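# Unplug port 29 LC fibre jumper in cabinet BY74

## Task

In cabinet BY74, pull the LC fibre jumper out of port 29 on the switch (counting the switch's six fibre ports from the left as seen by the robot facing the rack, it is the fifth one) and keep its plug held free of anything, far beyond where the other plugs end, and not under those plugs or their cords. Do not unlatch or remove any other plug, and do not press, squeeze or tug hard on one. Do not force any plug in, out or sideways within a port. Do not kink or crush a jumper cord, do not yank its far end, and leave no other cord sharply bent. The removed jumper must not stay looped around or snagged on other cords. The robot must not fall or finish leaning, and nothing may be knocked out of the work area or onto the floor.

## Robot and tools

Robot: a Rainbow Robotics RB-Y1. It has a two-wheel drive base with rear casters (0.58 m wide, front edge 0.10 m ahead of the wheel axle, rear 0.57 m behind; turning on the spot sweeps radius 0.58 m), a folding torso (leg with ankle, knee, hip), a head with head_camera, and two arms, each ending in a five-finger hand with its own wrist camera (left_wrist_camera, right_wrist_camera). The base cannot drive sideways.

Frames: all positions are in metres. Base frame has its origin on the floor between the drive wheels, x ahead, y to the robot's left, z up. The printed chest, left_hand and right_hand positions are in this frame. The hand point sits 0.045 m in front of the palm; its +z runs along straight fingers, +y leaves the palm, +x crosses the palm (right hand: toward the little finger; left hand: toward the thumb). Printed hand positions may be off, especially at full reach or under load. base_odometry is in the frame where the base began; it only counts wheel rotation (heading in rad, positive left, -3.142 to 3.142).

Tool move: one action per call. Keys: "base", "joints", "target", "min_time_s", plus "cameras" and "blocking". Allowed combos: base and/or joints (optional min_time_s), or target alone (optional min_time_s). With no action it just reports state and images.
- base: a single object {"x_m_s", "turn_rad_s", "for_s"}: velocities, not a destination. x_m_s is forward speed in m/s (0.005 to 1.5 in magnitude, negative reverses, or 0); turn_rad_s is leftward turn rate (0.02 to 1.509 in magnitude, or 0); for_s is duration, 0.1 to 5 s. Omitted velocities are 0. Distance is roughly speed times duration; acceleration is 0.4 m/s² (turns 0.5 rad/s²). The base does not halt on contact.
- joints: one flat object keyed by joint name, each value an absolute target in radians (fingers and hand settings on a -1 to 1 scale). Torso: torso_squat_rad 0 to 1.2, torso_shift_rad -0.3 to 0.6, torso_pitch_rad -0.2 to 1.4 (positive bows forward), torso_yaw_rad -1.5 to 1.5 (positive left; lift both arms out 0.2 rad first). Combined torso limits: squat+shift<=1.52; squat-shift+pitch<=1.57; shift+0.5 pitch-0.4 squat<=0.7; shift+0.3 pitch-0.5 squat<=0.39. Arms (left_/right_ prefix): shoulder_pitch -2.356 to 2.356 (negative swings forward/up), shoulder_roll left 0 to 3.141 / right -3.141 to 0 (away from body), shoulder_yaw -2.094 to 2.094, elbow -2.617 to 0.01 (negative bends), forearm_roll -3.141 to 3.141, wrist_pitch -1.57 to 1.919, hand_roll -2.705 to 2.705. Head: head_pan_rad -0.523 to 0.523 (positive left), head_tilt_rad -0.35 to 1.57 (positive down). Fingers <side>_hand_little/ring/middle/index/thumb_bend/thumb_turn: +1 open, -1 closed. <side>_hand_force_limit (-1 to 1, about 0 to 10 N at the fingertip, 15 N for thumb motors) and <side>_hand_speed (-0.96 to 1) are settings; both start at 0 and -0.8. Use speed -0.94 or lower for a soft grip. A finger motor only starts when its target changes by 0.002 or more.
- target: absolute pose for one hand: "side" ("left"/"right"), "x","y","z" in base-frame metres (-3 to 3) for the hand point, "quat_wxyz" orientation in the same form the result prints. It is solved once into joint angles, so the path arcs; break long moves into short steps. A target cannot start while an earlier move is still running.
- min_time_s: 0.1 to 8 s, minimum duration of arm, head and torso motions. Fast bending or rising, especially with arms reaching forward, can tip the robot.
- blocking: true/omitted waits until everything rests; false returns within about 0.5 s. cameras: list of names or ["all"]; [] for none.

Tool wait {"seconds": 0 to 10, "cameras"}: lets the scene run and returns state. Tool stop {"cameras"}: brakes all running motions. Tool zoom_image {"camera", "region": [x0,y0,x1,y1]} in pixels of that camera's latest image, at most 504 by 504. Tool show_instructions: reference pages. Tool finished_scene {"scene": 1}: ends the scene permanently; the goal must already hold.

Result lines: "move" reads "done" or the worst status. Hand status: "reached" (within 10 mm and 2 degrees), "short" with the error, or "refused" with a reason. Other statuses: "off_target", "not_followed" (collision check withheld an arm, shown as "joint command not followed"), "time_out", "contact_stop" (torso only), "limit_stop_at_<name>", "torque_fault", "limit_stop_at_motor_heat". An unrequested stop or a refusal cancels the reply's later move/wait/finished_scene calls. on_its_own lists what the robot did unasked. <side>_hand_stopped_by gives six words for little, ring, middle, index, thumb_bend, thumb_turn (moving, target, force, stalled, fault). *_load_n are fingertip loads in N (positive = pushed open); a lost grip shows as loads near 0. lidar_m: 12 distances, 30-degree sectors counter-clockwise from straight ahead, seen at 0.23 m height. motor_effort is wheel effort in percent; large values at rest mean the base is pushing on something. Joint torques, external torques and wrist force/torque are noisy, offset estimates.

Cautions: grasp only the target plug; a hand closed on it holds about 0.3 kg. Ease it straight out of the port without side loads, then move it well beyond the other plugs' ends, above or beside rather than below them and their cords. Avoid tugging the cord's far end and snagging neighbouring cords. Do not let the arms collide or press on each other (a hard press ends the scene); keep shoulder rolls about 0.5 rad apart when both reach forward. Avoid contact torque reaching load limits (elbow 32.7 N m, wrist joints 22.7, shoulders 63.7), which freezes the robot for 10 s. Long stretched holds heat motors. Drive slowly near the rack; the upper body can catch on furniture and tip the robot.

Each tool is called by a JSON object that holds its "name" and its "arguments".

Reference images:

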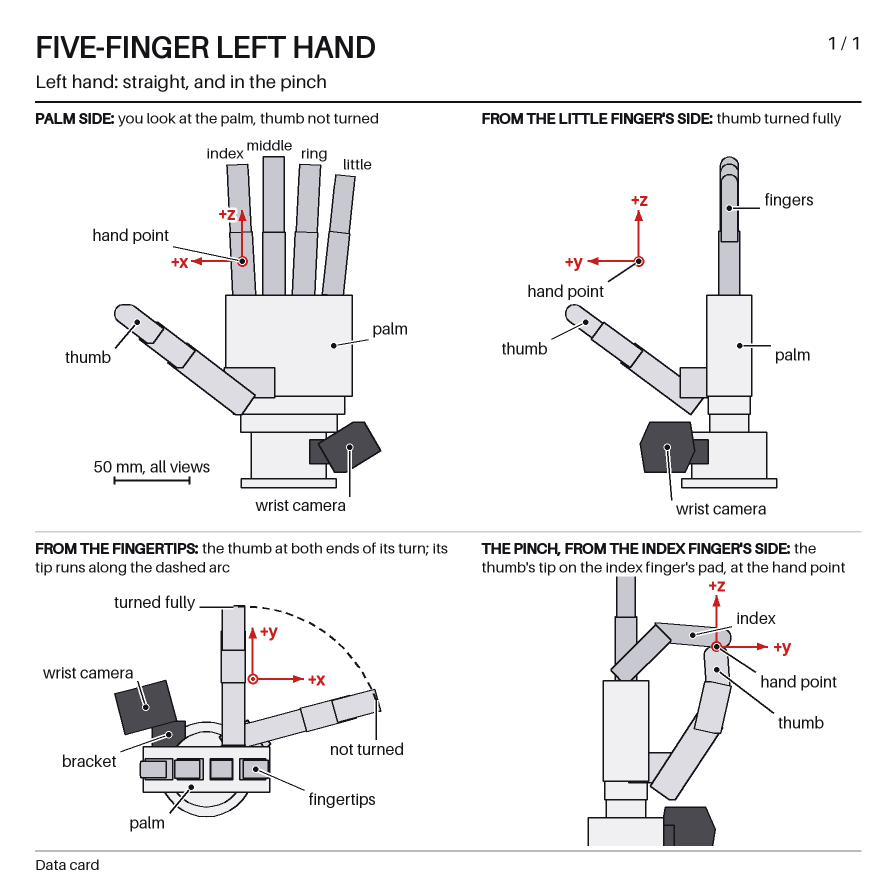

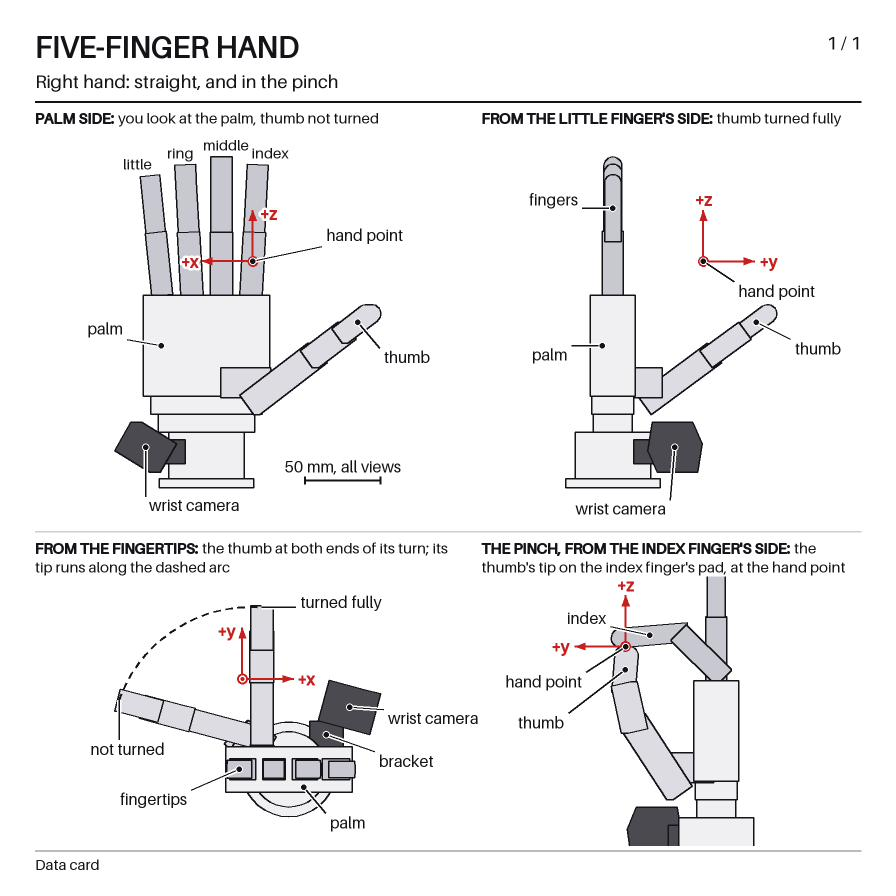

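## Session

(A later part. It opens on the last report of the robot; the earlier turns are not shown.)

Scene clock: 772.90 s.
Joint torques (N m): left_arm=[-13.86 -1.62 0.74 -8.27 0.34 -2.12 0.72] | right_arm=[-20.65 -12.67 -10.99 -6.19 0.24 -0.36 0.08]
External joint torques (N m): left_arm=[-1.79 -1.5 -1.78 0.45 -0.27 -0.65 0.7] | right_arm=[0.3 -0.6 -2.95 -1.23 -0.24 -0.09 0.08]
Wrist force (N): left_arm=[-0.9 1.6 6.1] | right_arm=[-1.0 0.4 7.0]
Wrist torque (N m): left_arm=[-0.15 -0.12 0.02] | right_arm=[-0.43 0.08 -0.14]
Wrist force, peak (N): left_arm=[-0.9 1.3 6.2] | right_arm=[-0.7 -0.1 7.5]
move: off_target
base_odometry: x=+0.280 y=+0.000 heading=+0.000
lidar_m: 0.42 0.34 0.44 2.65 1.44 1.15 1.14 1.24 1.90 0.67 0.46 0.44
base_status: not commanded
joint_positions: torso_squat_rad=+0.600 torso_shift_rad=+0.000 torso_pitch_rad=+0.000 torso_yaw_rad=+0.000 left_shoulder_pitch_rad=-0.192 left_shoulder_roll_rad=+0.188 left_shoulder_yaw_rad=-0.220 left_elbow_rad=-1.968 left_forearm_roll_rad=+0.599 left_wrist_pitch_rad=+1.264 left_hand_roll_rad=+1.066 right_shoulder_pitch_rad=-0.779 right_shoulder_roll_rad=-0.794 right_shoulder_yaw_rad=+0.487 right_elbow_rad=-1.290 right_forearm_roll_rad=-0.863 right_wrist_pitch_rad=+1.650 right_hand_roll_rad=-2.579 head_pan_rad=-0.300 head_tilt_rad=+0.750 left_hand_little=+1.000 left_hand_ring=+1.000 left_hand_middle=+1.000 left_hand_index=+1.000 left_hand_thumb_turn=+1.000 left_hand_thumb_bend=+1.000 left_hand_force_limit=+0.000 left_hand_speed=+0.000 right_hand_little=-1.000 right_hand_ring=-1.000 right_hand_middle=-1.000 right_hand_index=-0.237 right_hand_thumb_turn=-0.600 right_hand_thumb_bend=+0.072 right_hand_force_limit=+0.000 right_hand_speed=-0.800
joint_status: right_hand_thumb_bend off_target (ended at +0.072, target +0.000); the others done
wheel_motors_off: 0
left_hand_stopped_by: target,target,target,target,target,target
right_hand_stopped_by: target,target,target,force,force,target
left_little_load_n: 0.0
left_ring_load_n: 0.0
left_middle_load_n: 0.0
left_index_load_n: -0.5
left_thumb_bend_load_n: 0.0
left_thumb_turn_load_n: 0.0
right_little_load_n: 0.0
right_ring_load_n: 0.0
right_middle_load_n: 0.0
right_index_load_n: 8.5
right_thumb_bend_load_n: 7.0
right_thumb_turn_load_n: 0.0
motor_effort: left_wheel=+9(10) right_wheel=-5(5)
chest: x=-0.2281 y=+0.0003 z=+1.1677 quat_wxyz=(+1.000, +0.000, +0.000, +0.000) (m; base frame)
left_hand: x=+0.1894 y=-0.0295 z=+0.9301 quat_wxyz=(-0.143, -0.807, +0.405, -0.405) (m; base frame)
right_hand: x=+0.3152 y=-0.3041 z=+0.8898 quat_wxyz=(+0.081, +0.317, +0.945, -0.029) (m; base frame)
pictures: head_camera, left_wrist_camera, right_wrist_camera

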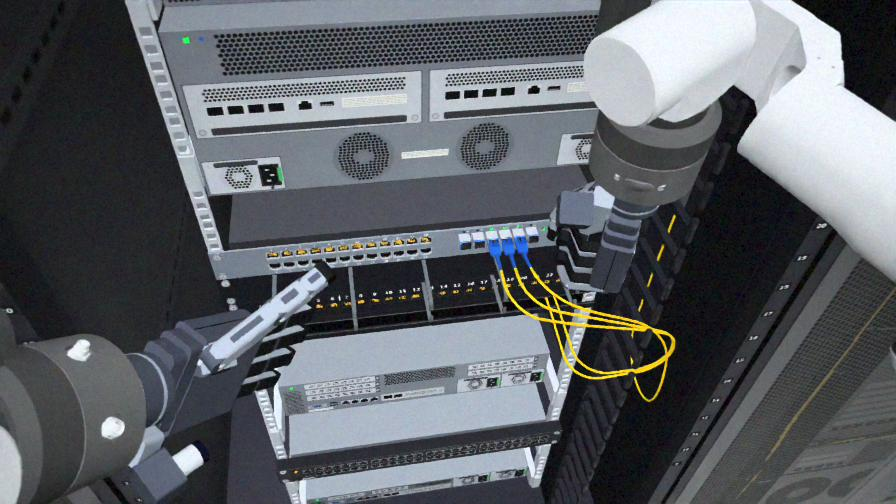

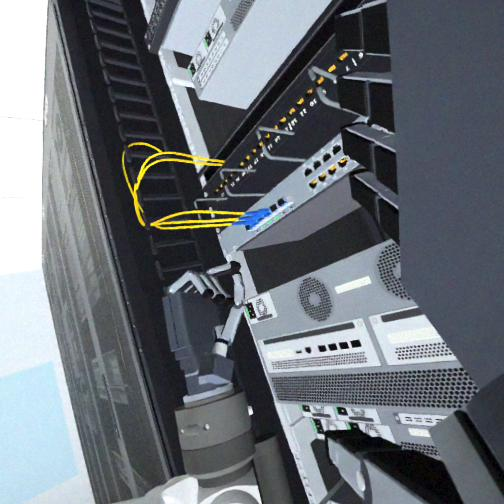

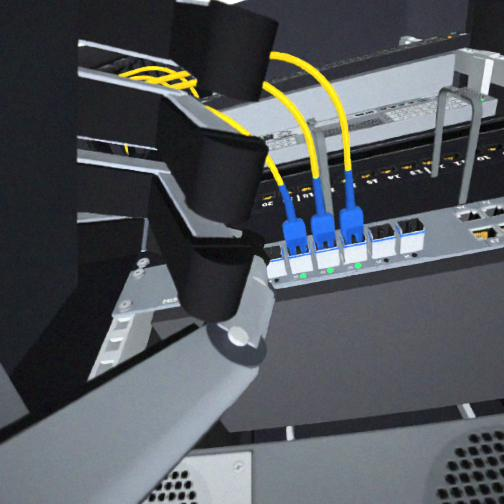

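{"name": "move", "arguments": {"joints": {"right_hand_index": 0.05, "right_hand_thumb_bend": 0.28}, "cameras": []}}

{"name": "move", "arguments": {"target": {"side": "right", "x": 0.335, "y": -0.309, "z": 0.83, "quat_wxyz": [0.0826, 0.3178, 0.9442, -0.0278]}, "min_time_s": 2.5, "cameras": ["all"]}}

{"name": "zoom_image", "arguments": {"camera": "left_wrist_camera", "region": [210, 190, 310, 290]}}

{"name": "zoom_image", "arguments": {"camera": "head_camera", "region": [470, 200, 570, 280]}}

{"name": "zoom_image", "arguments": {"camera": "right_wrist_camera", "region": [200, 180, 340, 320]}}

Scene clock: 825.77 s.
Joint torques (N m): left_arm=[-13.98 -1.69 1.23 -7.96 0.18 -2.06 0.58] | right_arm=[-20.53 -12.92 -11.27 -6.05 0.15 -0.35 0.16]
External joint torques (N m): left_arm=[-1.9 -1.57 -1.29 0.76 -0.43 -0.59 0.56] | right_arm=[0.43 -0.85 -3.22 -1.09 -0.33 -0.08 0.17]
Wrist force (N): left_arm=[-0.7 1.5 6.2] | right_arm=[-0.5 0.3 7.1]
Wrist torque (N m): left_arm=[-0.19 -0.14 0.04] | right_arm=[-0.47 -0.02 -0.12]
Wrist force, peak (N): left_arm=[-1.0 1.4 6.3] | right_arm=[-1.0 -0.1 7.4]
move: done
base_odometry: x=+0.280 y=+0.000 heading=+0.000
lidar_m: 0.42 0.33 0.45 2.35 1.44 1.16 1.14 1.23 1.92 0.67 0.46 0.43
base_status: not commanded
joint_positions: torso_squat_rad=+0.600 torso_shift_rad=+0.000 torso_pitch_rad=+0.000 torso_yaw_rad=+0.000 left_shoulder_pitch_rad=-0.192 left_shoulder_roll_rad=+0.188 left_shoulder_yaw_rad=-0.220 left_elbow_rad=-1.968 left_forearm_roll_rad=+0.599 left_wrist_pitch_rad=+1.264 left_hand_roll_rad=+1.066 right_shoulder_pitch_rad=-0.779 right_shoulder_roll_rad=-0.794 right_shoulder_yaw_rad=+0.487 right_elbow_rad=-1.290 right_forearm_roll_rad=-0.863 right_wrist_pitch_rad=+1.650 right_hand_roll_rad=-2.579 head_pan_rad=-0.300 head_tilt_rad=+0.750 left_hand_little=+1.000 left_hand_ring=+1.000 left_hand_middle=+1.000 left_hand_index=+1.000 left_hand_thumb_turn=+1.000 left_hand_thumb_bend=+1.000 left_hand_force_limit=+0.000 left_hand_speed=+0.000 right_hand_little=-1.000 right_hand_ring=-1.000 right_hand_middle=-1.000 right_hand_index=+0.050 right_hand_thumb_turn=-0.600 right_hand_thumb_bend=+0.280 right_hand_force_limit=+0.000 right_hand_speed=-0.800
joint_status: all done
wheel_motors_off: 0
left_hand_stopped_by: target,target,target,target,target,target
right_hand_stopped_by: target,target,target,target,target,target
left_little_load_n: 0.0
left_ring_load_n: 0.0
left_middle_load_n: 0.0
left_index_load_n: 0.0
left_thumb_bend_load_n: 0.0
left_thumb_turn_load_n: -0.5
right_little_load_n: 0.0
right_ring_load_n: 0.5
right_middle_load_n: 0.0
right_index_load_n: 0.0
right_thumb_bend_load_n: 0.0
right_thumb_turn_load_n: 0.0
motor_effort: left_wheel=+12(12) right_wheel=-4(5)
chest: x=-0.2281 y=+0.0003 z=+1.1677 quat_wxyz=(+1.000, +0.000, +0.000, +0.000) (m; base frame)
left_hand: x=+0.1894 y=-0.0295 z=+0.9301 quat_wxyz=(-0.143, -0.807, +0.405, -0.405) (m; base frame)
right_hand: x=+0.3152 y=-0.3041 z=+0.8898 quat_wxyz=(+0.081, +0.317, +0.945, -0.029) (m; base frame)
pictures: none
No camera images: "cameras" was empty.

Scene clock: 828.60 s.
Joint torques (N m): left_arm=[-13.48 -1.63 1.29 -7.81 0.31 -2.12 0.63] | right_arm=[-23.16 -10.99 -5.9 -5.28 0.69 -0.76 0.32]
External joint torques (N m): left_arm=[-1.4 -1.52 -1.23 0.9 -0.31 -0.65 0.61] | right_arm=[-1.3 0.75 0.7 0.06 0.24 -0.44 0.33]
Wrist force (N): left_arm=[-0.8 1.5 6.2] | right_arm=[-1.1 -0.2 7.3]
Wrist torque (N m): left_arm=[-0.19 -0.14 0.04] | right_arm=[-0.56 0.09 -0.03]
Wrist force, peak (N): left_arm=[-0.8 1.4 6.3] | right_arm=[-1.0 -0.5 7.4]
move: done
base_odometry: x=+0.280 y=+0.000 heading=+0.000
lidar_m: 0.43 0.35 0.44 2.66 1.44 1.16 1.14 1.25 1.91 0.66 0.47 0.43
base_status: not commanded
joint_positions: torso_squat_rad=+0.600 torso_shift_rad=+0.000 torso_pitch_rad=+0.000 torso_yaw_rad=+0.000 left_shoulder_pitch_rad=-0.192 left_shoulder_roll_rad=+0.188 left_shoulder_yaw_rad=-0.220 left_elbow_rad=-1.968 left_forearm_roll_rad=+0.599 left_wrist_pitch_rad=+1.264 left_hand_roll_rad=+1.066 right_shoulder_pitch_rad=-0.799 right_shoulder_roll_rad=-0.681 right_shoulder_yaw_rad=+0.527 right_elbow_rad=-1.010 right_forearm_roll_rad=-0.795 right_wrist_pitch_rad=+1.455 right_hand_roll_rad=-2.474 head_pan_rad=-0.300 head_tilt_rad=+0.750 left_hand_little=+1.000 left_hand_ring=+1.000 left_hand_middle=+1.000 left_hand_index=+1.000 left_hand_thumb_turn=+1.000 left_hand_thumb_bend=+1.000 left_hand_force_limit=+0.000 left_hand_speed=+0.000 right_hand_little=-1.000 right_hand_ring=-1.000 right_hand_middle=-1.000 right_hand_index=+0.050 right_hand_thumb_turn=-0.600 right_hand_thumb_bend=+0.280 right_hand_force_limit=+0.000 right_hand_speed=-0.800
joint_status: all done
wheel_motors_off: 0
left_hand_stopped_by: target,target,target,target,target,target
right_hand_stopped_by: target,target,target,target,target,target
left_little_load_n: 0.0
left_ring_load_n: 0.0
left_middle_load_n: 0.0
left_index_load_n: 0.0
left_thumb_bend_load_n: 0.0
left_thumb_turn_load_n: 0.0
right_little_load_n: 0.0
right_ring_load_n: 0.0
right_middle_load_n: 0.0
right_index_load_n: 0.0
right_thumb_bend_load_n: 0.0
right_thumb_turn_load_n: 0.0
motor_effort: left_wheel=+7(12) right_wheel=-4(5)
chest: x=-0.2281 y=+0.0003 z=+1.1677 quat_wxyz=(+1.000, +0.000, +0.000, +0.000) (m; base frame)
left_hand: x=+0.1894 y=-0.0295 z=+0.9301 quat_wxyz=(-0.143, -0.807, +0.405, -0.405) (m; base frame)
right_hand: x=+0.3349 y=-0.3091 z=+0.8303 quat_wxyz=(+0.083, +0.318, +0.944, -0.028) (m; base frame)
right_hand_status: reached (checked arc, planned for 2.5 s): 0 mm and 0.1 deg off.
pictures: head_camera, left_wrist_camera, right_wrist_camera

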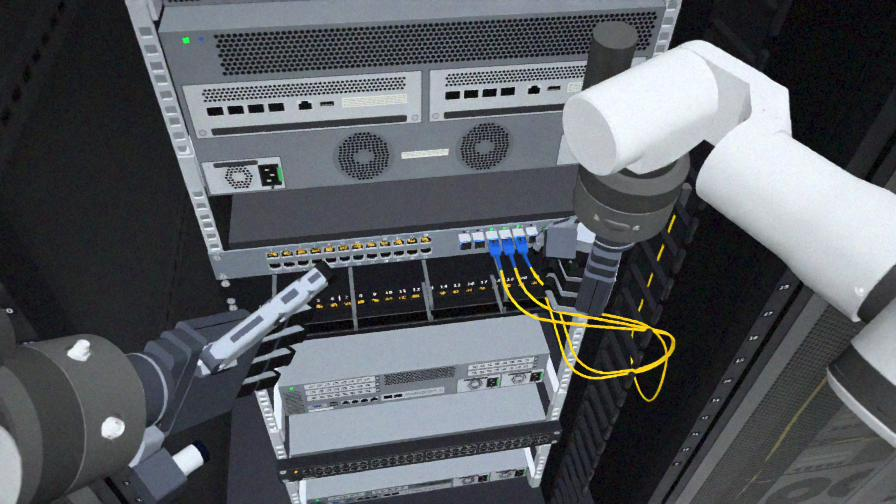

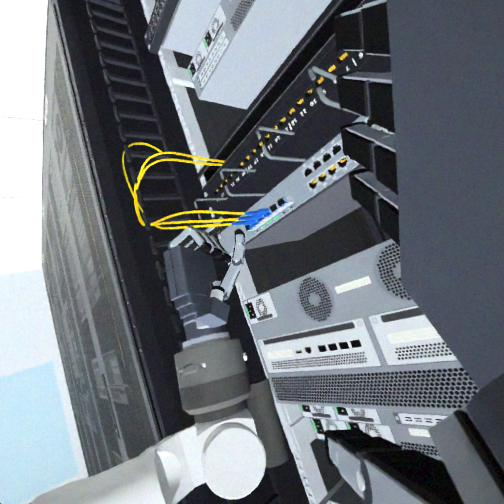

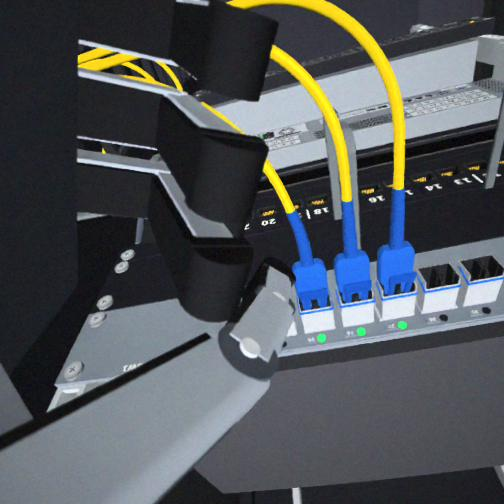

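Scaled by 5.040 from the camera's 504x504 image, which has a finer 720x720 frame.

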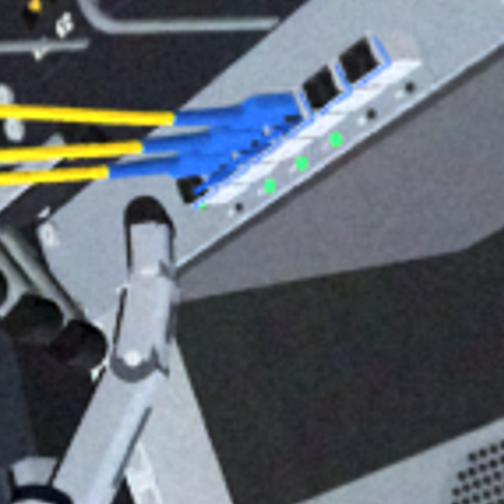

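Scaled by 5.040 from the camera's 896x504 image, which has a finer 1280x720 frame.

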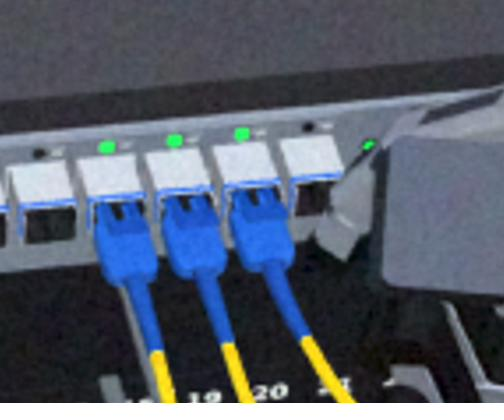

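Scaled by 3.600 from the camera's 504x504 image, which has a finer 720x720 frame.

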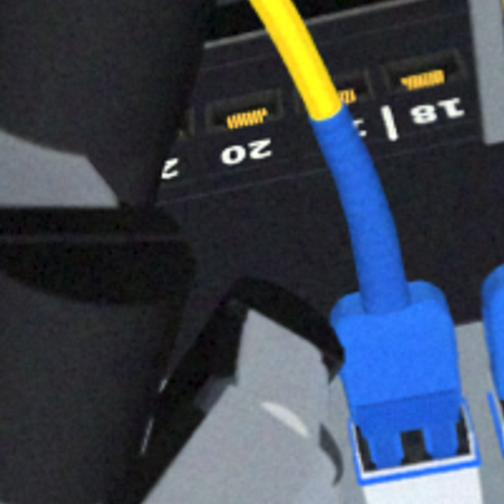

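{"name": "move", "arguments": {"target": {"side": "right", "x": 0.335, "y": -0.309, "z": 0.846, "quat_wxyz": [0.0826, 0.3178, 0.9442, -0.0278]}, "min_time_s": 1, "cameras": []}}

{"name": "move", "arguments": {"joints": {"right_hand_index": 0.3, "right_hand_thumb_bend": 0.12}, "cameras": []}}

{"name": "move", "arguments": {"target": {"side": "right", "x": 0.346, "y": -0.295, "z": 0.846, "quat_wxyz": [0.0826, 0.3178, 0.9442, -0.0278]}, "min_time_s": 2, "cameras": ["all"]}}

{"name": "zoom_image", "arguments": {"camera": "left_wrist_camera", "region": [210, 190, 310, 290]}}

{"name": "zoom_image", "arguments": {"camera": "head_camera", "region": [470, 200, 570, 280]}}

{"name": "zoom_image", "arguments": {"camera": "right_wrist_camera", "region": [200, 180, 340, 320]}}

Scene clock: 888.67 s.
Joint torques (N m): left_arm=[-14.03 -1.3 1.73 -8.28 0.19 -2.12 0.59] | right_arm=[-23.13 -12.98 -10.06 -6.59 0.14 -0.15 0.09]
External joint torques (N m): left_arm=[-1.95 -1.19 -0.79 0.43 -0.42 -0.64 0.57] | right_arm=[-1.19 -1.14 -3.26 -1.29 -0.32 0.15 0.1]
Wrist force (N): left_arm=[-0.8 1.6 6.3] | right_arm=[-0.8 0.4 6.9]
Wrist torque (N m): left_arm=[-0.18 -0.15 0.04] | right_arm=[-0.44 0.03 -0.14]
Wrist force, peak (N): left_arm=[-0.8 1.6 6.3] | right_arm=[-0.8 0.1 7.4]
move: done
base_odometry: x=+0.280 y=+0.000 heading=+0.000
lidar_m: 0.41 0.34 0.43 2.66 1.44 1.16 1.14 1.24 1.92 0.65 0.46 0.43
base_status: not commanded
joint_positions: torso_squat_rad=+0.600 torso_shift_rad=+0.000 torso_pitch_rad=+0.000 torso_yaw_rad=+0.000 left_shoulder_pitch_rad=-0.192 left_shoulder_roll_rad=+0.188 left_shoulder_yaw_rad=-0.220 left_elbow_rad=-1.968 left_forearm_roll_rad=+0.599 left_wrist_pitch_rad=+1.264 left_hand_roll_rad=+1.066 right_shoulder_pitch_rad=-0.812 right_shoulder_roll_rad=-0.700 right_shoulder_yaw_rad=+0.520 right_elbow_rad=-1.042 right_forearm_roll_rad=-0.807 right_wrist_pitch_rad=+1.495 right_hand_roll_rad=-2.481 head_pan_rad=-0.300 head_tilt_rad=+0.750 left_hand_little=+1.000 left_hand_ring=+1.000 left_hand_middle=+1.000 left_hand_index=+1.000 left_hand_thumb_turn=+1.000 left_hand_thumb_bend=+1.000 left_hand_force_limit=+0.000 left_hand_speed=+0.000 right_hand_little=-1.000 right_hand_ring=-1.000 right_hand_middle=-1.000 right_hand_index=+0.050 right_hand_thumb_turn=-0.600 right_hand_thumb_bend=+0.280 right_hand_force_limit=+0.000 right_hand_speed=-0.800
joint_status: all done
wheel_motors_off: 0
left_hand_stopped_by: target,target,target,target,target,target
right_hand_stopped_by: target,target,target,target,target,target
left_little_load_n: 0.0
left_ring_load_n: 0.0
left_middle_load_n: 0.0
left_index_load_n: 0.0
left_thumb_bend_load_n: 0.0
left_thumb_turn_load_n: 0.0
right_little_load_n: 0.0
right_ring_load_n: 0.0
right_middle_load_n: 0.0
right_index_load_n: 0.0
right_thumb_bend_load_n: -0.5
right_thumb_turn_load_n: 0.0
motor_effort: left_wheel=+10(11) right_wheel=-4(5)
chest: x=-0.2281 y=+0.0003 z=+1.1677 quat_wxyz=(+1.000, +0.000, +0.000, +0.000) (m; base frame)
left_hand: x=+0.1894 y=-0.0295 z=+0.9301 quat_wxyz=(-0.143, -0.807, +0.405, -0.405) (m; base frame)
right_hand: x=+0.3355 y=-0.3091 z=+0.8452 quat_wxyz=(+0.082, +0.317, +0.944, -0.028) (m; base frame)
right_hand_status: reached (checked arc, planned for 1.0 s): 1 mm and 0.1 deg off.
pictures: none
No camera images: "cameras" was empty.

Scene clock: 889.70 s.
Joint torques (N m): left_arm=[-14.12 -1.62 1.02 -7.99 0.29 -2.11 0.61] | right_arm=[-23.62 -13.27 -10.04 -6.53 0.23 -0.28 0.13]
External joint torques (N m): left_arm=[-2.04 -1.51 -1.5 0.73 -0.33 -0.63 0.59] | right_arm=[-1.68 -1.43 -3.24 -1.23 -0.24 0.03 0.13]
Wrist force (N): left_arm=[-1.0 1.4 6.0] | right_arm=[-0.5 -0.2 6.5]
Wrist torque (N m): left_arm=[-0.19 -0.10 0.04] | right_arm=[-0.51 0.00 -0.15]
Wrist force, peak (N): left_arm=[-0.9 1.3 6.3] | right_arm=[-0.8 -0.1 7.5]
move: done
base_odometry: x=+0.280 y=+0.000 heading=+0.000
lidar_m: 0.43 0.34 0.44 2.67 1.43 1.16 1.15 1.25 1.91 0.66 0.46 0.44
base_status: not commanded
joint_positions: torso_squat_rad=+0.600 torso_shift_rad=+0.000 torso_pitch_rad=+0.000 torso_yaw_rad=+0.000 left_shoulder_pitch_rad=-0.192 left_shoulder_roll_rad=+0.188 left_shoulder_yaw_rad=-0.220 left_elbow_rad=-1.968 left_forearm_roll_rad=+0.599 left_wrist_pitch_rad=+1.264 left_hand_roll_rad=+1.066 right_shoulder_pitch_rad=-0.812 right_shoulder_roll_rad=-0.700 right_shoulder_yaw_rad=+0.520 right_elbow_rad=-1.042 right_forearm_roll_rad=-0.807 right_wrist_pitch_rad=+1.495 right_hand_roll_rad=-2.481 head_pan_rad=-0.300 head_tilt_rad=+0.750 left_hand_little=+1.000 left_hand_ring=+1.000 left_hand_middle=+1.000 left_hand_index=+1.000 left_hand_thumb_turn=+1.000 left_hand_thumb_bend=+1.000 left_hand_force_limit=+0.000 left_hand_speed=+0.000 right_hand_little=-1.000 right_hand_ring=-1.000 right_hand_middle=-1.000 right_hand_index=+0.300 right_hand_thumb_turn=-0.600 right_hand_thumb_bend=+0.120 right_hand_force_limit=+0.000 right_hand_speed=-0.800
joint_status: all done
wheel_motors_off: 0
left_hand_stopped_by: target,target,target,target,target,target
right_hand_stopped_by: target,target,target,target,target,target
left_little_load_n: 0.0
left_ring_load_n: 0.0
left_middle_load_n: 0.0
left_index_load_n: 0.0
left_thumb_bend_load_n: 0.0
left_thumb_turn_load_n: 0.0
right_little_load_n: 0.0
right_ring_load_n: 0.0
right_middle_load_n: 0.0
right_index_load_n: 0.0
right_thumb_bend_load_n: 0.0
right_thumb_turn_load_n: 0.0
motor_effort: left_wheel=+8(11) right_wheel=-4(5)
chest: x=-0.2281 y=+0.0003 z=+1.1677 quat_wxyz=(+1.000, +0.000, +0.000, +0.000) (m; base frame)
left_hand: x=+0.1894 y=-0.0295 z=+0.9301 quat_wxyz=(-0.143, -0.807, +0.405, -0.405) (m; base frame)
right_hand: x=+0.3355 y=-0.3091 z=+0.8452 quat_wxyz=(+0.082, +0.317, +0.944, -0.028) (m; base frame)
pictures: none
No camera images: "cameras" was empty.

Scene clock: 892.03 s.
Joint torques (N m): left_arm=[-14.15 -2.03 0.97 -8.17 0.24 -2.13 0.61] | right_arm=[-24.09 -10.41 -5.6 -5.35 0.79 -0.72 0.28]
External joint torques (N m): left_arm=[-2.07 -1.92 -1.54 0.54 -0.37 -0.65 0.59] | right_arm=[-1.45 0.93 0.76 0.04 0.33 -0.42 0.28]
Wrist force (N): left_arm=[-0.8 1.3 5.8] | right_arm=[-0.8 0.0 6.8]
Wrist torque (N m): left_arm=[-0.20 -0.15 0.05] | right_arm=[-0.49 0.04 -0.08]
Wrist force, peak (N): left_arm=[-0.9 1.7 6.2] | right_arm=[-1.0 -0.2 7.5]
move: done
base_odometry: x=+0.280 y=+0.000 heading=+0.000
lidar_m: 0.42 0.34 0.44 2.66 1.43 1.16 1.14 1.24 1.91 0.67 0.45 0.43
base_status: not commanded
joint_positions: torso_squat_rad=+0.600 torso_shift_rad=+0.000 torso_pitch_rad=+0.000 torso_yaw_rad=+0.000 left_shoulder_pitch_rad=-0.192 left_shoulder_roll_rad=+0.188 left_shoulder_yaw_rad=-0.220 left_elbow_rad=-1.968 left_forearm_roll_rad=+0.599 left_wrist_pitch_rad=+1.264 left_hand_roll_rad=+1.066 right_shoulder_pitch_rad=-0.862 right_shoulder_roll_rad=-0.655 right_shoulder_yaw_rad=+0.533 right_elbow_rad=-0.971 right_forearm_roll_rad=-0.794 right_wrist_pitch_rad=+1.485 right_hand_roll_rad=-2.481 head_pan_rad=-0.300 head_tilt_rad=+0.750 left_hand_little=+1.000 left_hand_ring=+1.000 left_hand_middle=+1.000 left_hand_index=+1.000 left_hand_thumb_turn=+1.000 left_hand_thumb_bend=+1.000 left_hand_force_limit=+0.000 left_hand_speed=+0.000 right_hand_little=-1.000 right_hand_ring=-1.000 right_hand_middle=-1.000 right_hand_index=+0.300 right_hand_thumb_turn=-0.600 right_hand_thumb_bend=+0.120 right_hand_force_limit=+0.000 right_hand_speed=-0.800
joint_status: all done
wheel_motors_off: 0
left_hand_stopped_by: target,target,target,target,target,target
right_hand_stopped_by: target,target,target,target,target,target
left_little_load_n: 0.0
left_ring_load_n: 0.0
left_middle_load_n: 0.0
left_index_load_n: 0.0
left_thumb_bend_load_n: 0.0
left_thumb_turn_load_n: 0.0
right_little_load_n: 0.0
right_ring_load_n: 0.0
right_middle_load_n: 0.0
right_index_load_n: 0.0
right_thumb_bend_load_n: 0.0
right_thumb_turn_load_n: 0.0
motor_effort: left_wheel=+10(11) right_wheel=-5(5)
chest: x=-0.2281 y=+0.0003 z=+1.1677 quat_wxyz=(+1.000, +0.000, +0.000, +0.000) (m; base frame)
left_hand: x=+0.1894 y=-0.0295 z=+0.9301 quat_wxyz=(-0.143, -0.807, +0.405, -0.405) (m; base frame)
right_hand: x=+0.3461 y=-0.2951 z=+0.8463 quat_wxyz=(+0.083, +0.318, +0.944, -0.028) (m; base frame)
right_hand_status: reached (checked arc, planned for 2.0 s): 0 mm and 0.1 deg off.
pictures: head_camera, left_wrist_camera, right_wrist_camera

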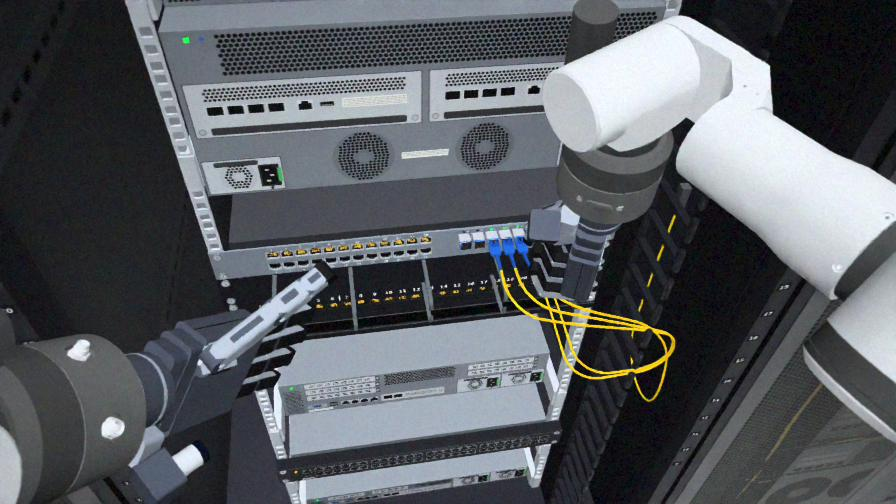

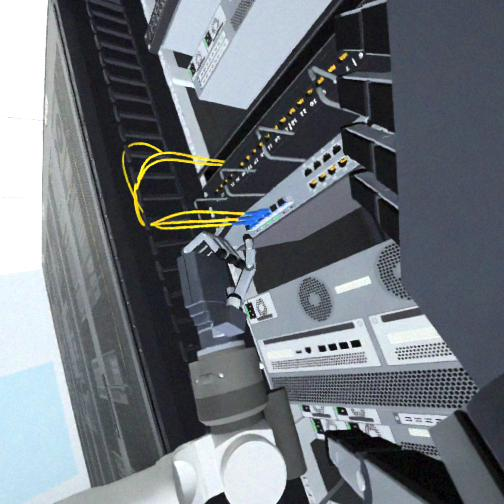

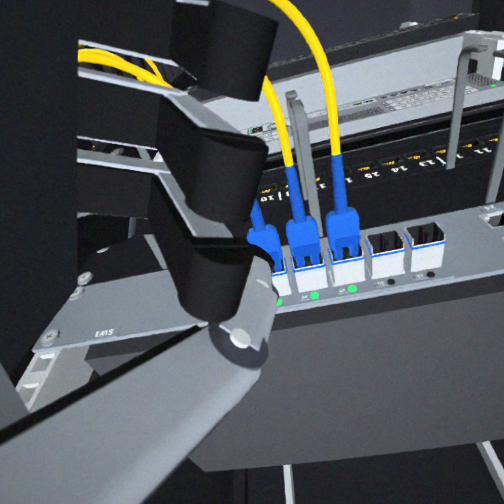

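Scaled by 5.040 from the camera's 504x504 image, which has a finer 720x720 frame.

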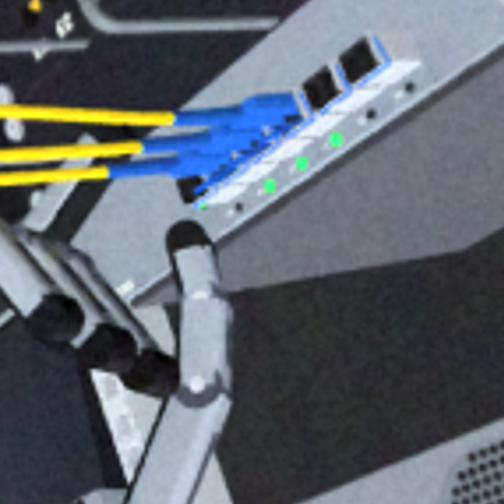

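Scaled by 5.040 from the camera's 896x504 image, which has a finer 1280x720 frame.

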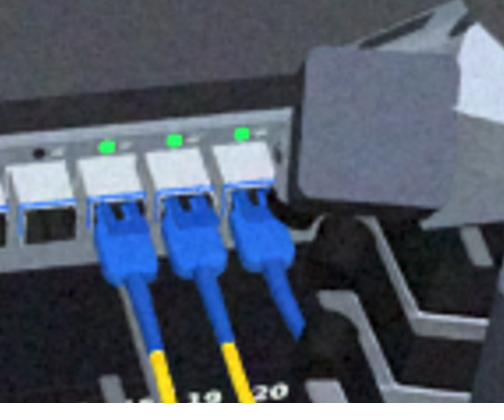

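Scaled by 3.600 from the camera's 504x504 image, which has a finer 720x720 frame.

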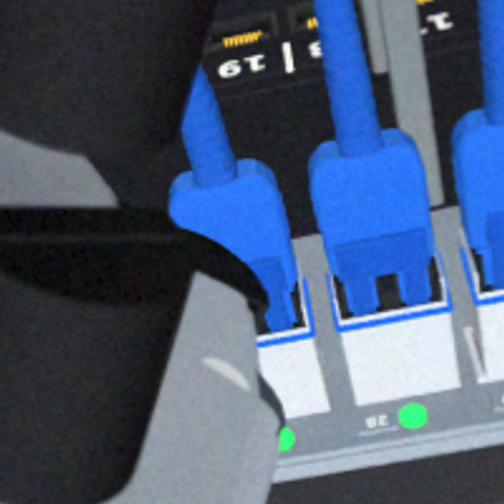

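{"name": "move", "arguments": {"target": {"side": "right", "x": 0.352, "y": -0.2905, "z": 0.837, "quat_wxyz": [0.0826, 0.3178, 0.9442, -0.0278]}, "min_time_s": 2, "cameras": ["all"]}}

{"name": "zoom_image", "arguments": {"camera": "left_wrist_camera", "region": [210, 190, 310, 290]}}

{"name": "zoom_image", "arguments": {"camera": "head_camera", "region": [470, 200, 570, 280]}}

{"name": "zoom_image", "arguments": {"camera": "right_wrist_camera", "region": [200, 180, 340, 320]}}

Scene clock: 964.80 s.
Joint torques (N m): left_arm=[-14.17 -1.1 1.11 -8.45 0.19 -2 0.47] | right_arm=[-24.56 -10.17 -5.11 -5.19 0.75 -0.76 0.4]
External joint torques (N m): left_arm=[-2.1 -0.99 -1.41 0.26 -0.42 -0.52 0.45] | right_arm=[-1.54 0.93 0.75 0.25 0.3 -0.45 0.41]
Wrist force (N): left_arm=[-1.1 1.4 6.0] | right_arm=[-1.0 0.0 6.7]
Wrist torque (N m): left_arm=[-0.18 -0.11 0.04] | right_arm=[-0.44 0.09 -0.02]
Wrist force, peak (N): left_arm=[-0.8 1.3 6.4] | right_arm=[-0.4 -0.5 7.3]
move: done
base_odometry: x=+0.280 y=+0.000 heading=+0.000
lidar_m: 0.42 0.34 0.44 2.66 1.44 1.16 1.15 1.23 1.91 0.66 0.46 0.43
base_status: not commanded
joint_positions: torso_squat_rad=+0.600 torso_shift_rad=+0.000 torso_pitch_rad=+0.000 torso_yaw_rad=+0.000 left_shoulder_pitch_rad=-0.192 left_shoulder_roll_rad=+0.188 left_shoulder_yaw_rad=-0.220 left_elbow_rad=-1.968 left_forearm_roll_rad=+0.599 left_wrist_pitch_rad=+1.264 left_hand_roll_rad=+1.066 right_shoulder_pitch_rad=-0.888 right_shoulder_roll_rad=-0.618 right_shoulder_yaw_rad=+0.543 right_elbow_rad=-0.889 right_forearm_roll_rad=-0.782 right_wrist_pitch_rad=+1.446 right_hand_roll_rad=-2.460 head_pan_rad=-0.300 head_tilt_rad=+0.750 left_hand_little=+1.000 left_hand_ring=+1.000 left_hand_middle=+1.000 left_hand_index=+1.000 left_hand_thumb_turn=+1.000 left_hand_thumb_bend=+1.000 left_hand_force_limit=+0.000 left_hand_speed=+0.000 right_hand_little=-1.000 right_hand_ring=-1.000 right_hand_middle=-1.000 right_hand_index=+0.300 right_hand_thumb_turn=-0.600 right_hand_thumb_bend=+0.120 right_hand_force_limit=+0.000 right_hand_speed=-0.800
joint_status: all done
wheel_motors_off: 0
left_hand_stopped_by: target,target,target,target,target,target
right_hand_stopped_by: target,target,target,target,target,target
left_little_load_n: 0.0
left_ring_load_n: 0.0
left_middle_load_n: 0.0
left_index_load_n: 0.0
left_thumb_bend_load_n: 0.0
left_thumb_turn_load_n: 0.0
right_little_load_n: 0.0
right_ring_load_n: 0.0
right_middle_load_n: 0.0
right_index_load_n: 0.0
right_thumb_bend_load_n: 0.0
right_thumb_turn_load_n: 0.0
motor_effort: left_wheel=+8(12) right_wheel=-4(5)
chest: x=-0.2281 y=+0.0003 z=+1.1677 quat_wxyz=(+1.000, +0.000, +0.000, +0.000) (m; base frame)
left_hand: x=+0.1894 y=-0.0295 z=+0.9301 quat_wxyz=(-0.143, -0.807, +0.405, -0.405) (m; base frame)
right_hand: x=+0.3521 y=-0.2906 z=+0.8372 quat_wxyz=(+0.083, +0.318, +0.944, -0.028) (m; base frame)
right_hand_status: reached (checked arc, planned for 2.0 s): 0 mm and 0.1 deg off.
pictures: head_camera, left_wrist_camera, right_wrist_camera

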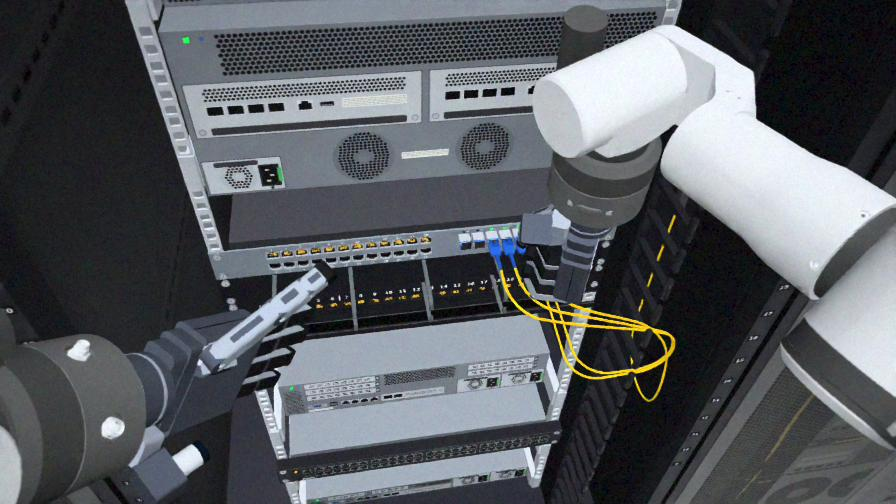

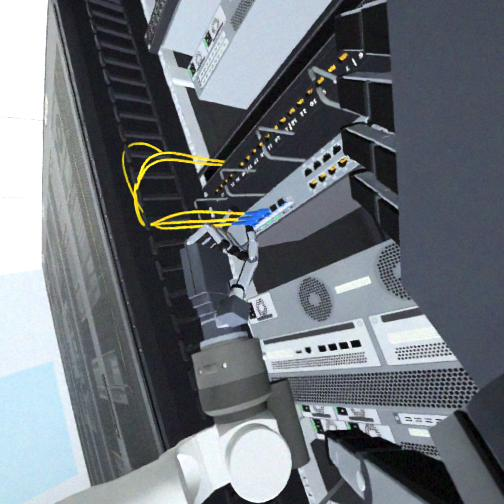

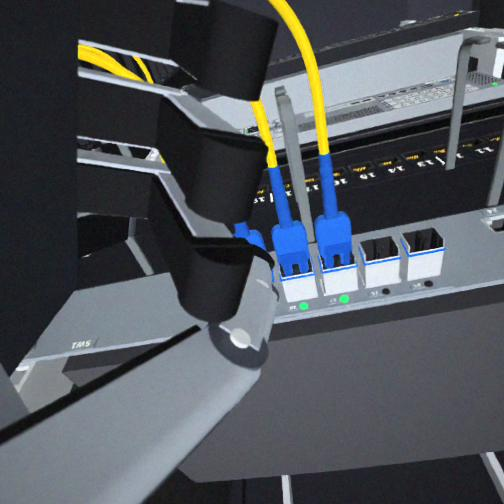

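Scaled by 5.040 from the camera's 504x504 image, which has a finer 720x720 frame.

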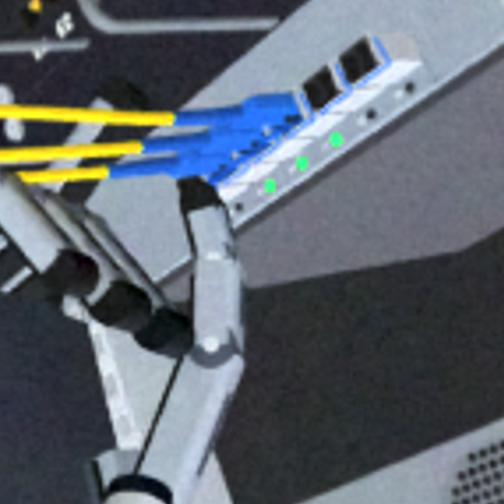

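Scaled by 5.040 from the camera's 896x504 image, which has a finer 1280x720 frame.

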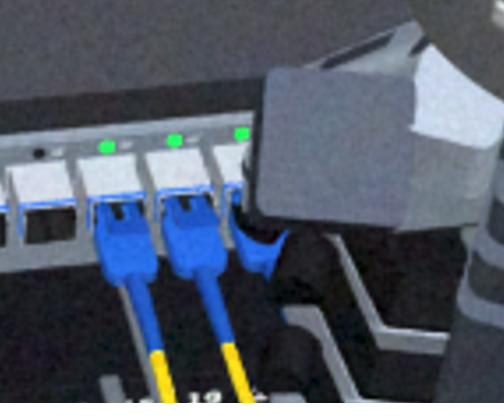

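Scaled by 3.600 from the camera's 504x504 image, which has a finer 720x720 frame.

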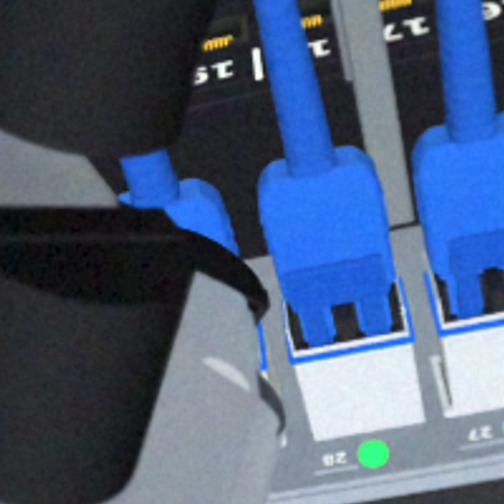

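{"name": "move", "arguments": {"target": {"side": "right", "x": 0.353, "y": -0.2915, "z": 0.830, "quat_wxyz": [0.0826, 0.3178, 0.9442, -0.0278]}, "min_time_s": 1.5, "cameras": ["all"]}}

{"name": "zoom_image", "arguments": {"camera": "left_wrist_camera", "region": [210, 190, 310, 290]}}

{"name": "zoom_image", "arguments": {"camera": "right_wrist_camera", "region": [200, 180, 340, 320]}}

Scene clock: 1011.70 s.
Joint torques (N m): left_arm=[-13.93 -1.84 1.58 -8.12 0.32 -2.4 0.46] | right_arm=[-22.86 -9.06 -4.56 -4.67 0.88 -1.28 0.35]
External joint torques (N m): left_arm=[-1.85 -1.73 -0.94 0.59 -0.29 -0.92 0.44] | right_arm=[0.21 2.01 1.11 0.76 0.43 -0.96 0.36]
Wrist force (N): left_arm=[-0.9 1.3 6.2] | right_arm=[0.7 -2.9 1.4]
Wrist torque (N m): left_arm=[-0.20 -0.13 0.05] | right_arm=[-0.54 0.13 -0.04]
Wrist force, peak (N): left_arm=[-0.9 1.5 6.3] | right_arm=[-1.0 -0.2 7.0]
move: done
base_odometry: x=+0.280 y=+0.000 heading=+0.000
lidar_m: 0.42 0.34 0.43 2.67 1.45 1.16 1.14 1.23 1.91 0.67 0.46 0.45
base_status: not commanded
joint_positions: torso_squat_rad=+0.600 torso_shift_rad=+0.000 torso_pitch_rad=+0.000 torso_yaw_rad=+0.000 left_shoulder_pitch_rad=-0.192 left_shoulder_roll_rad=+0.188 left_shoulder_yaw_rad=-0.220 left_elbow_rad=-1.968 left_forearm_roll_rad=+0.599 left_wrist_pitch_rad=+1.264 left_hand_roll_rad=+1.066 right_shoulder_pitch_rad=-0.890 right_shoulder_roll_rad=-0.607 right_shoulder_yaw_rad=+0.545 right_elbow_rad=-0.857 right_forearm_roll_rad=-0.778 right_wrist_pitch_rad=+1.422 right_hand_roll_rad=-2.448 head_pan_rad=-0.300 head_tilt_rad=+0.750 left_hand_little=+1.000 left_hand_ring=+1.000 left_hand_middle=+1.000 left_hand_index=+1.000 left_hand_thumb_turn=+1.000 left_hand_thumb_bend=+1.000 left_hand_force_limit=+0.000 left_hand_speed=+0.000 right_hand_little=-1.000 right_hand_ring=-1.000 right_hand_middle=-1.000 right_hand_index=+0.300 right_hand_thumb_turn=-0.600 right_hand_thumb_bend=+0.120 right_hand_force_limit=+0.000 right_hand_speed=-0.800
joint_status: all done
wheel_motors_off: 0
left_hand_stopped_by: target,target,target,target,target,target
right_hand_stopped_by: target,target,target,target,target,target
left_little_load_n: 0.0
left_ring_load_n: 0.0
left_middle_load_n: 0.0
left_index_load_n: 0.0
left_thumb_bend_load_n: 0.0
left_thumb_turn_load_n: 0.0
right_little_load_n: 0.0
right_ring_load_n: 0.0
right_middle_load_n: 0.0
right_index_load_n: 0.0
right_thumb_bend_load_n: -2.0
right_thumb_turn_load_n: -2.0
motor_effort: left_wheel=+7(12) right_wheel=-4(5)
chest: x=-0.2281 y=+0.0003 z=+1.1677 quat_wxyz=(+1.000, +0.000, +0.000, +0.000) (m; base frame)
left_hand: x=+0.1894 y=-0.0295 z=+0.9302 quat_wxyz=(-0.143, -0.807, +0.405, -0.405) (m; base frame)
right_hand: x=+0.3529 y=-0.2917 z=+0.8308 quat_wxyz=(+0.083, +0.318, +0.944, -0.028) (m; base frame)
right_hand_status: reached (checked arc, planned for 1.5 s): 1 mm and 0.1 deg off.
pictures: head_camera, left_wrist_camera, right_wrist_camera

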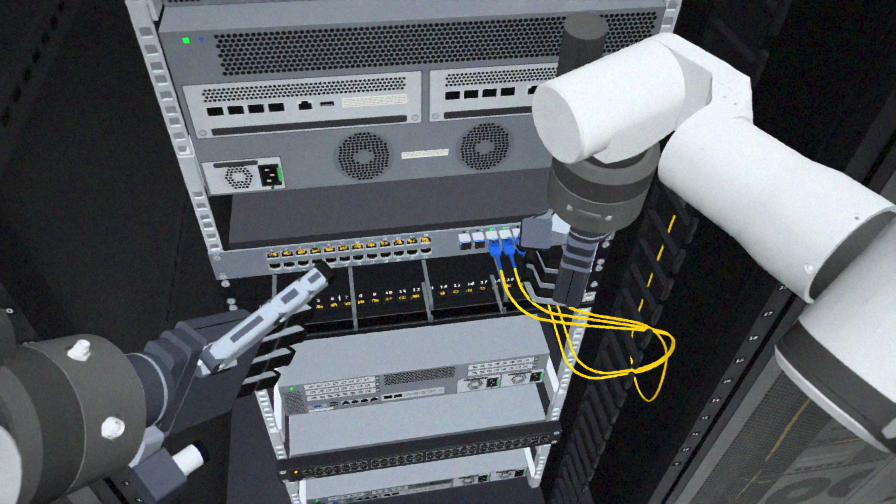

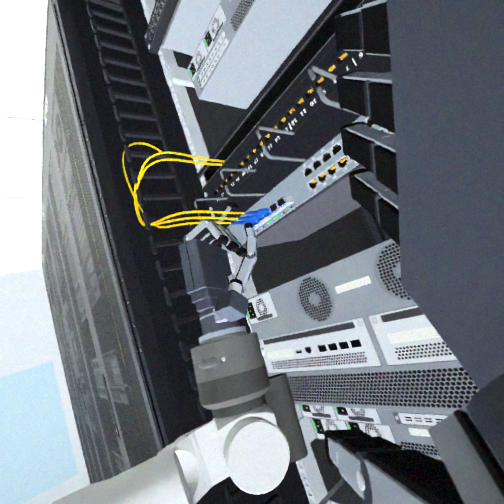

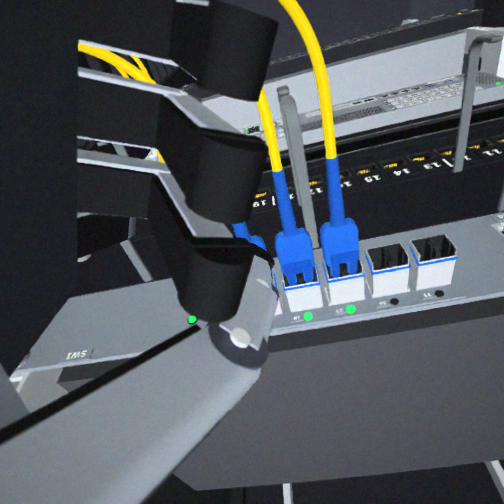

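Scaled by 5.040 from the camera's 504x504 image, which has a finer 720x720 frame.

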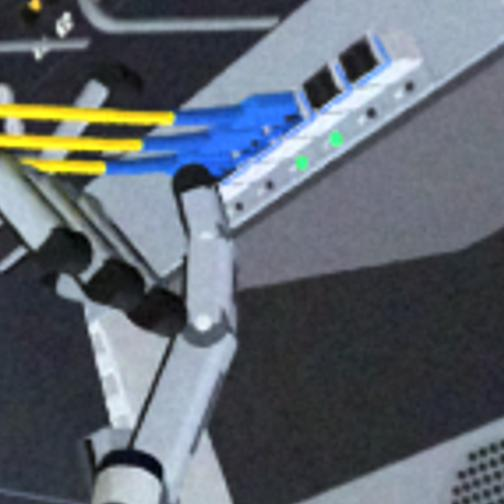

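Scaled by 3.600 from the camera's 504x504 image, which has a finer 720x720 frame.

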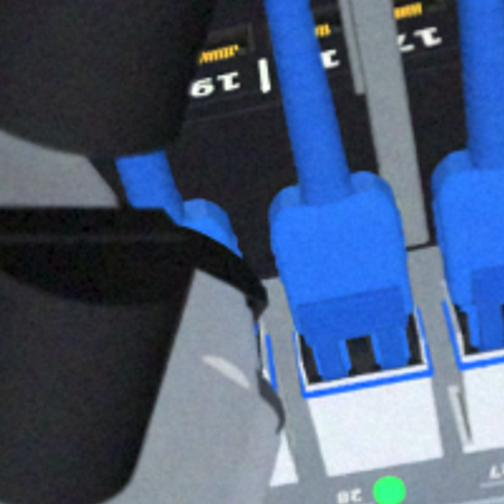

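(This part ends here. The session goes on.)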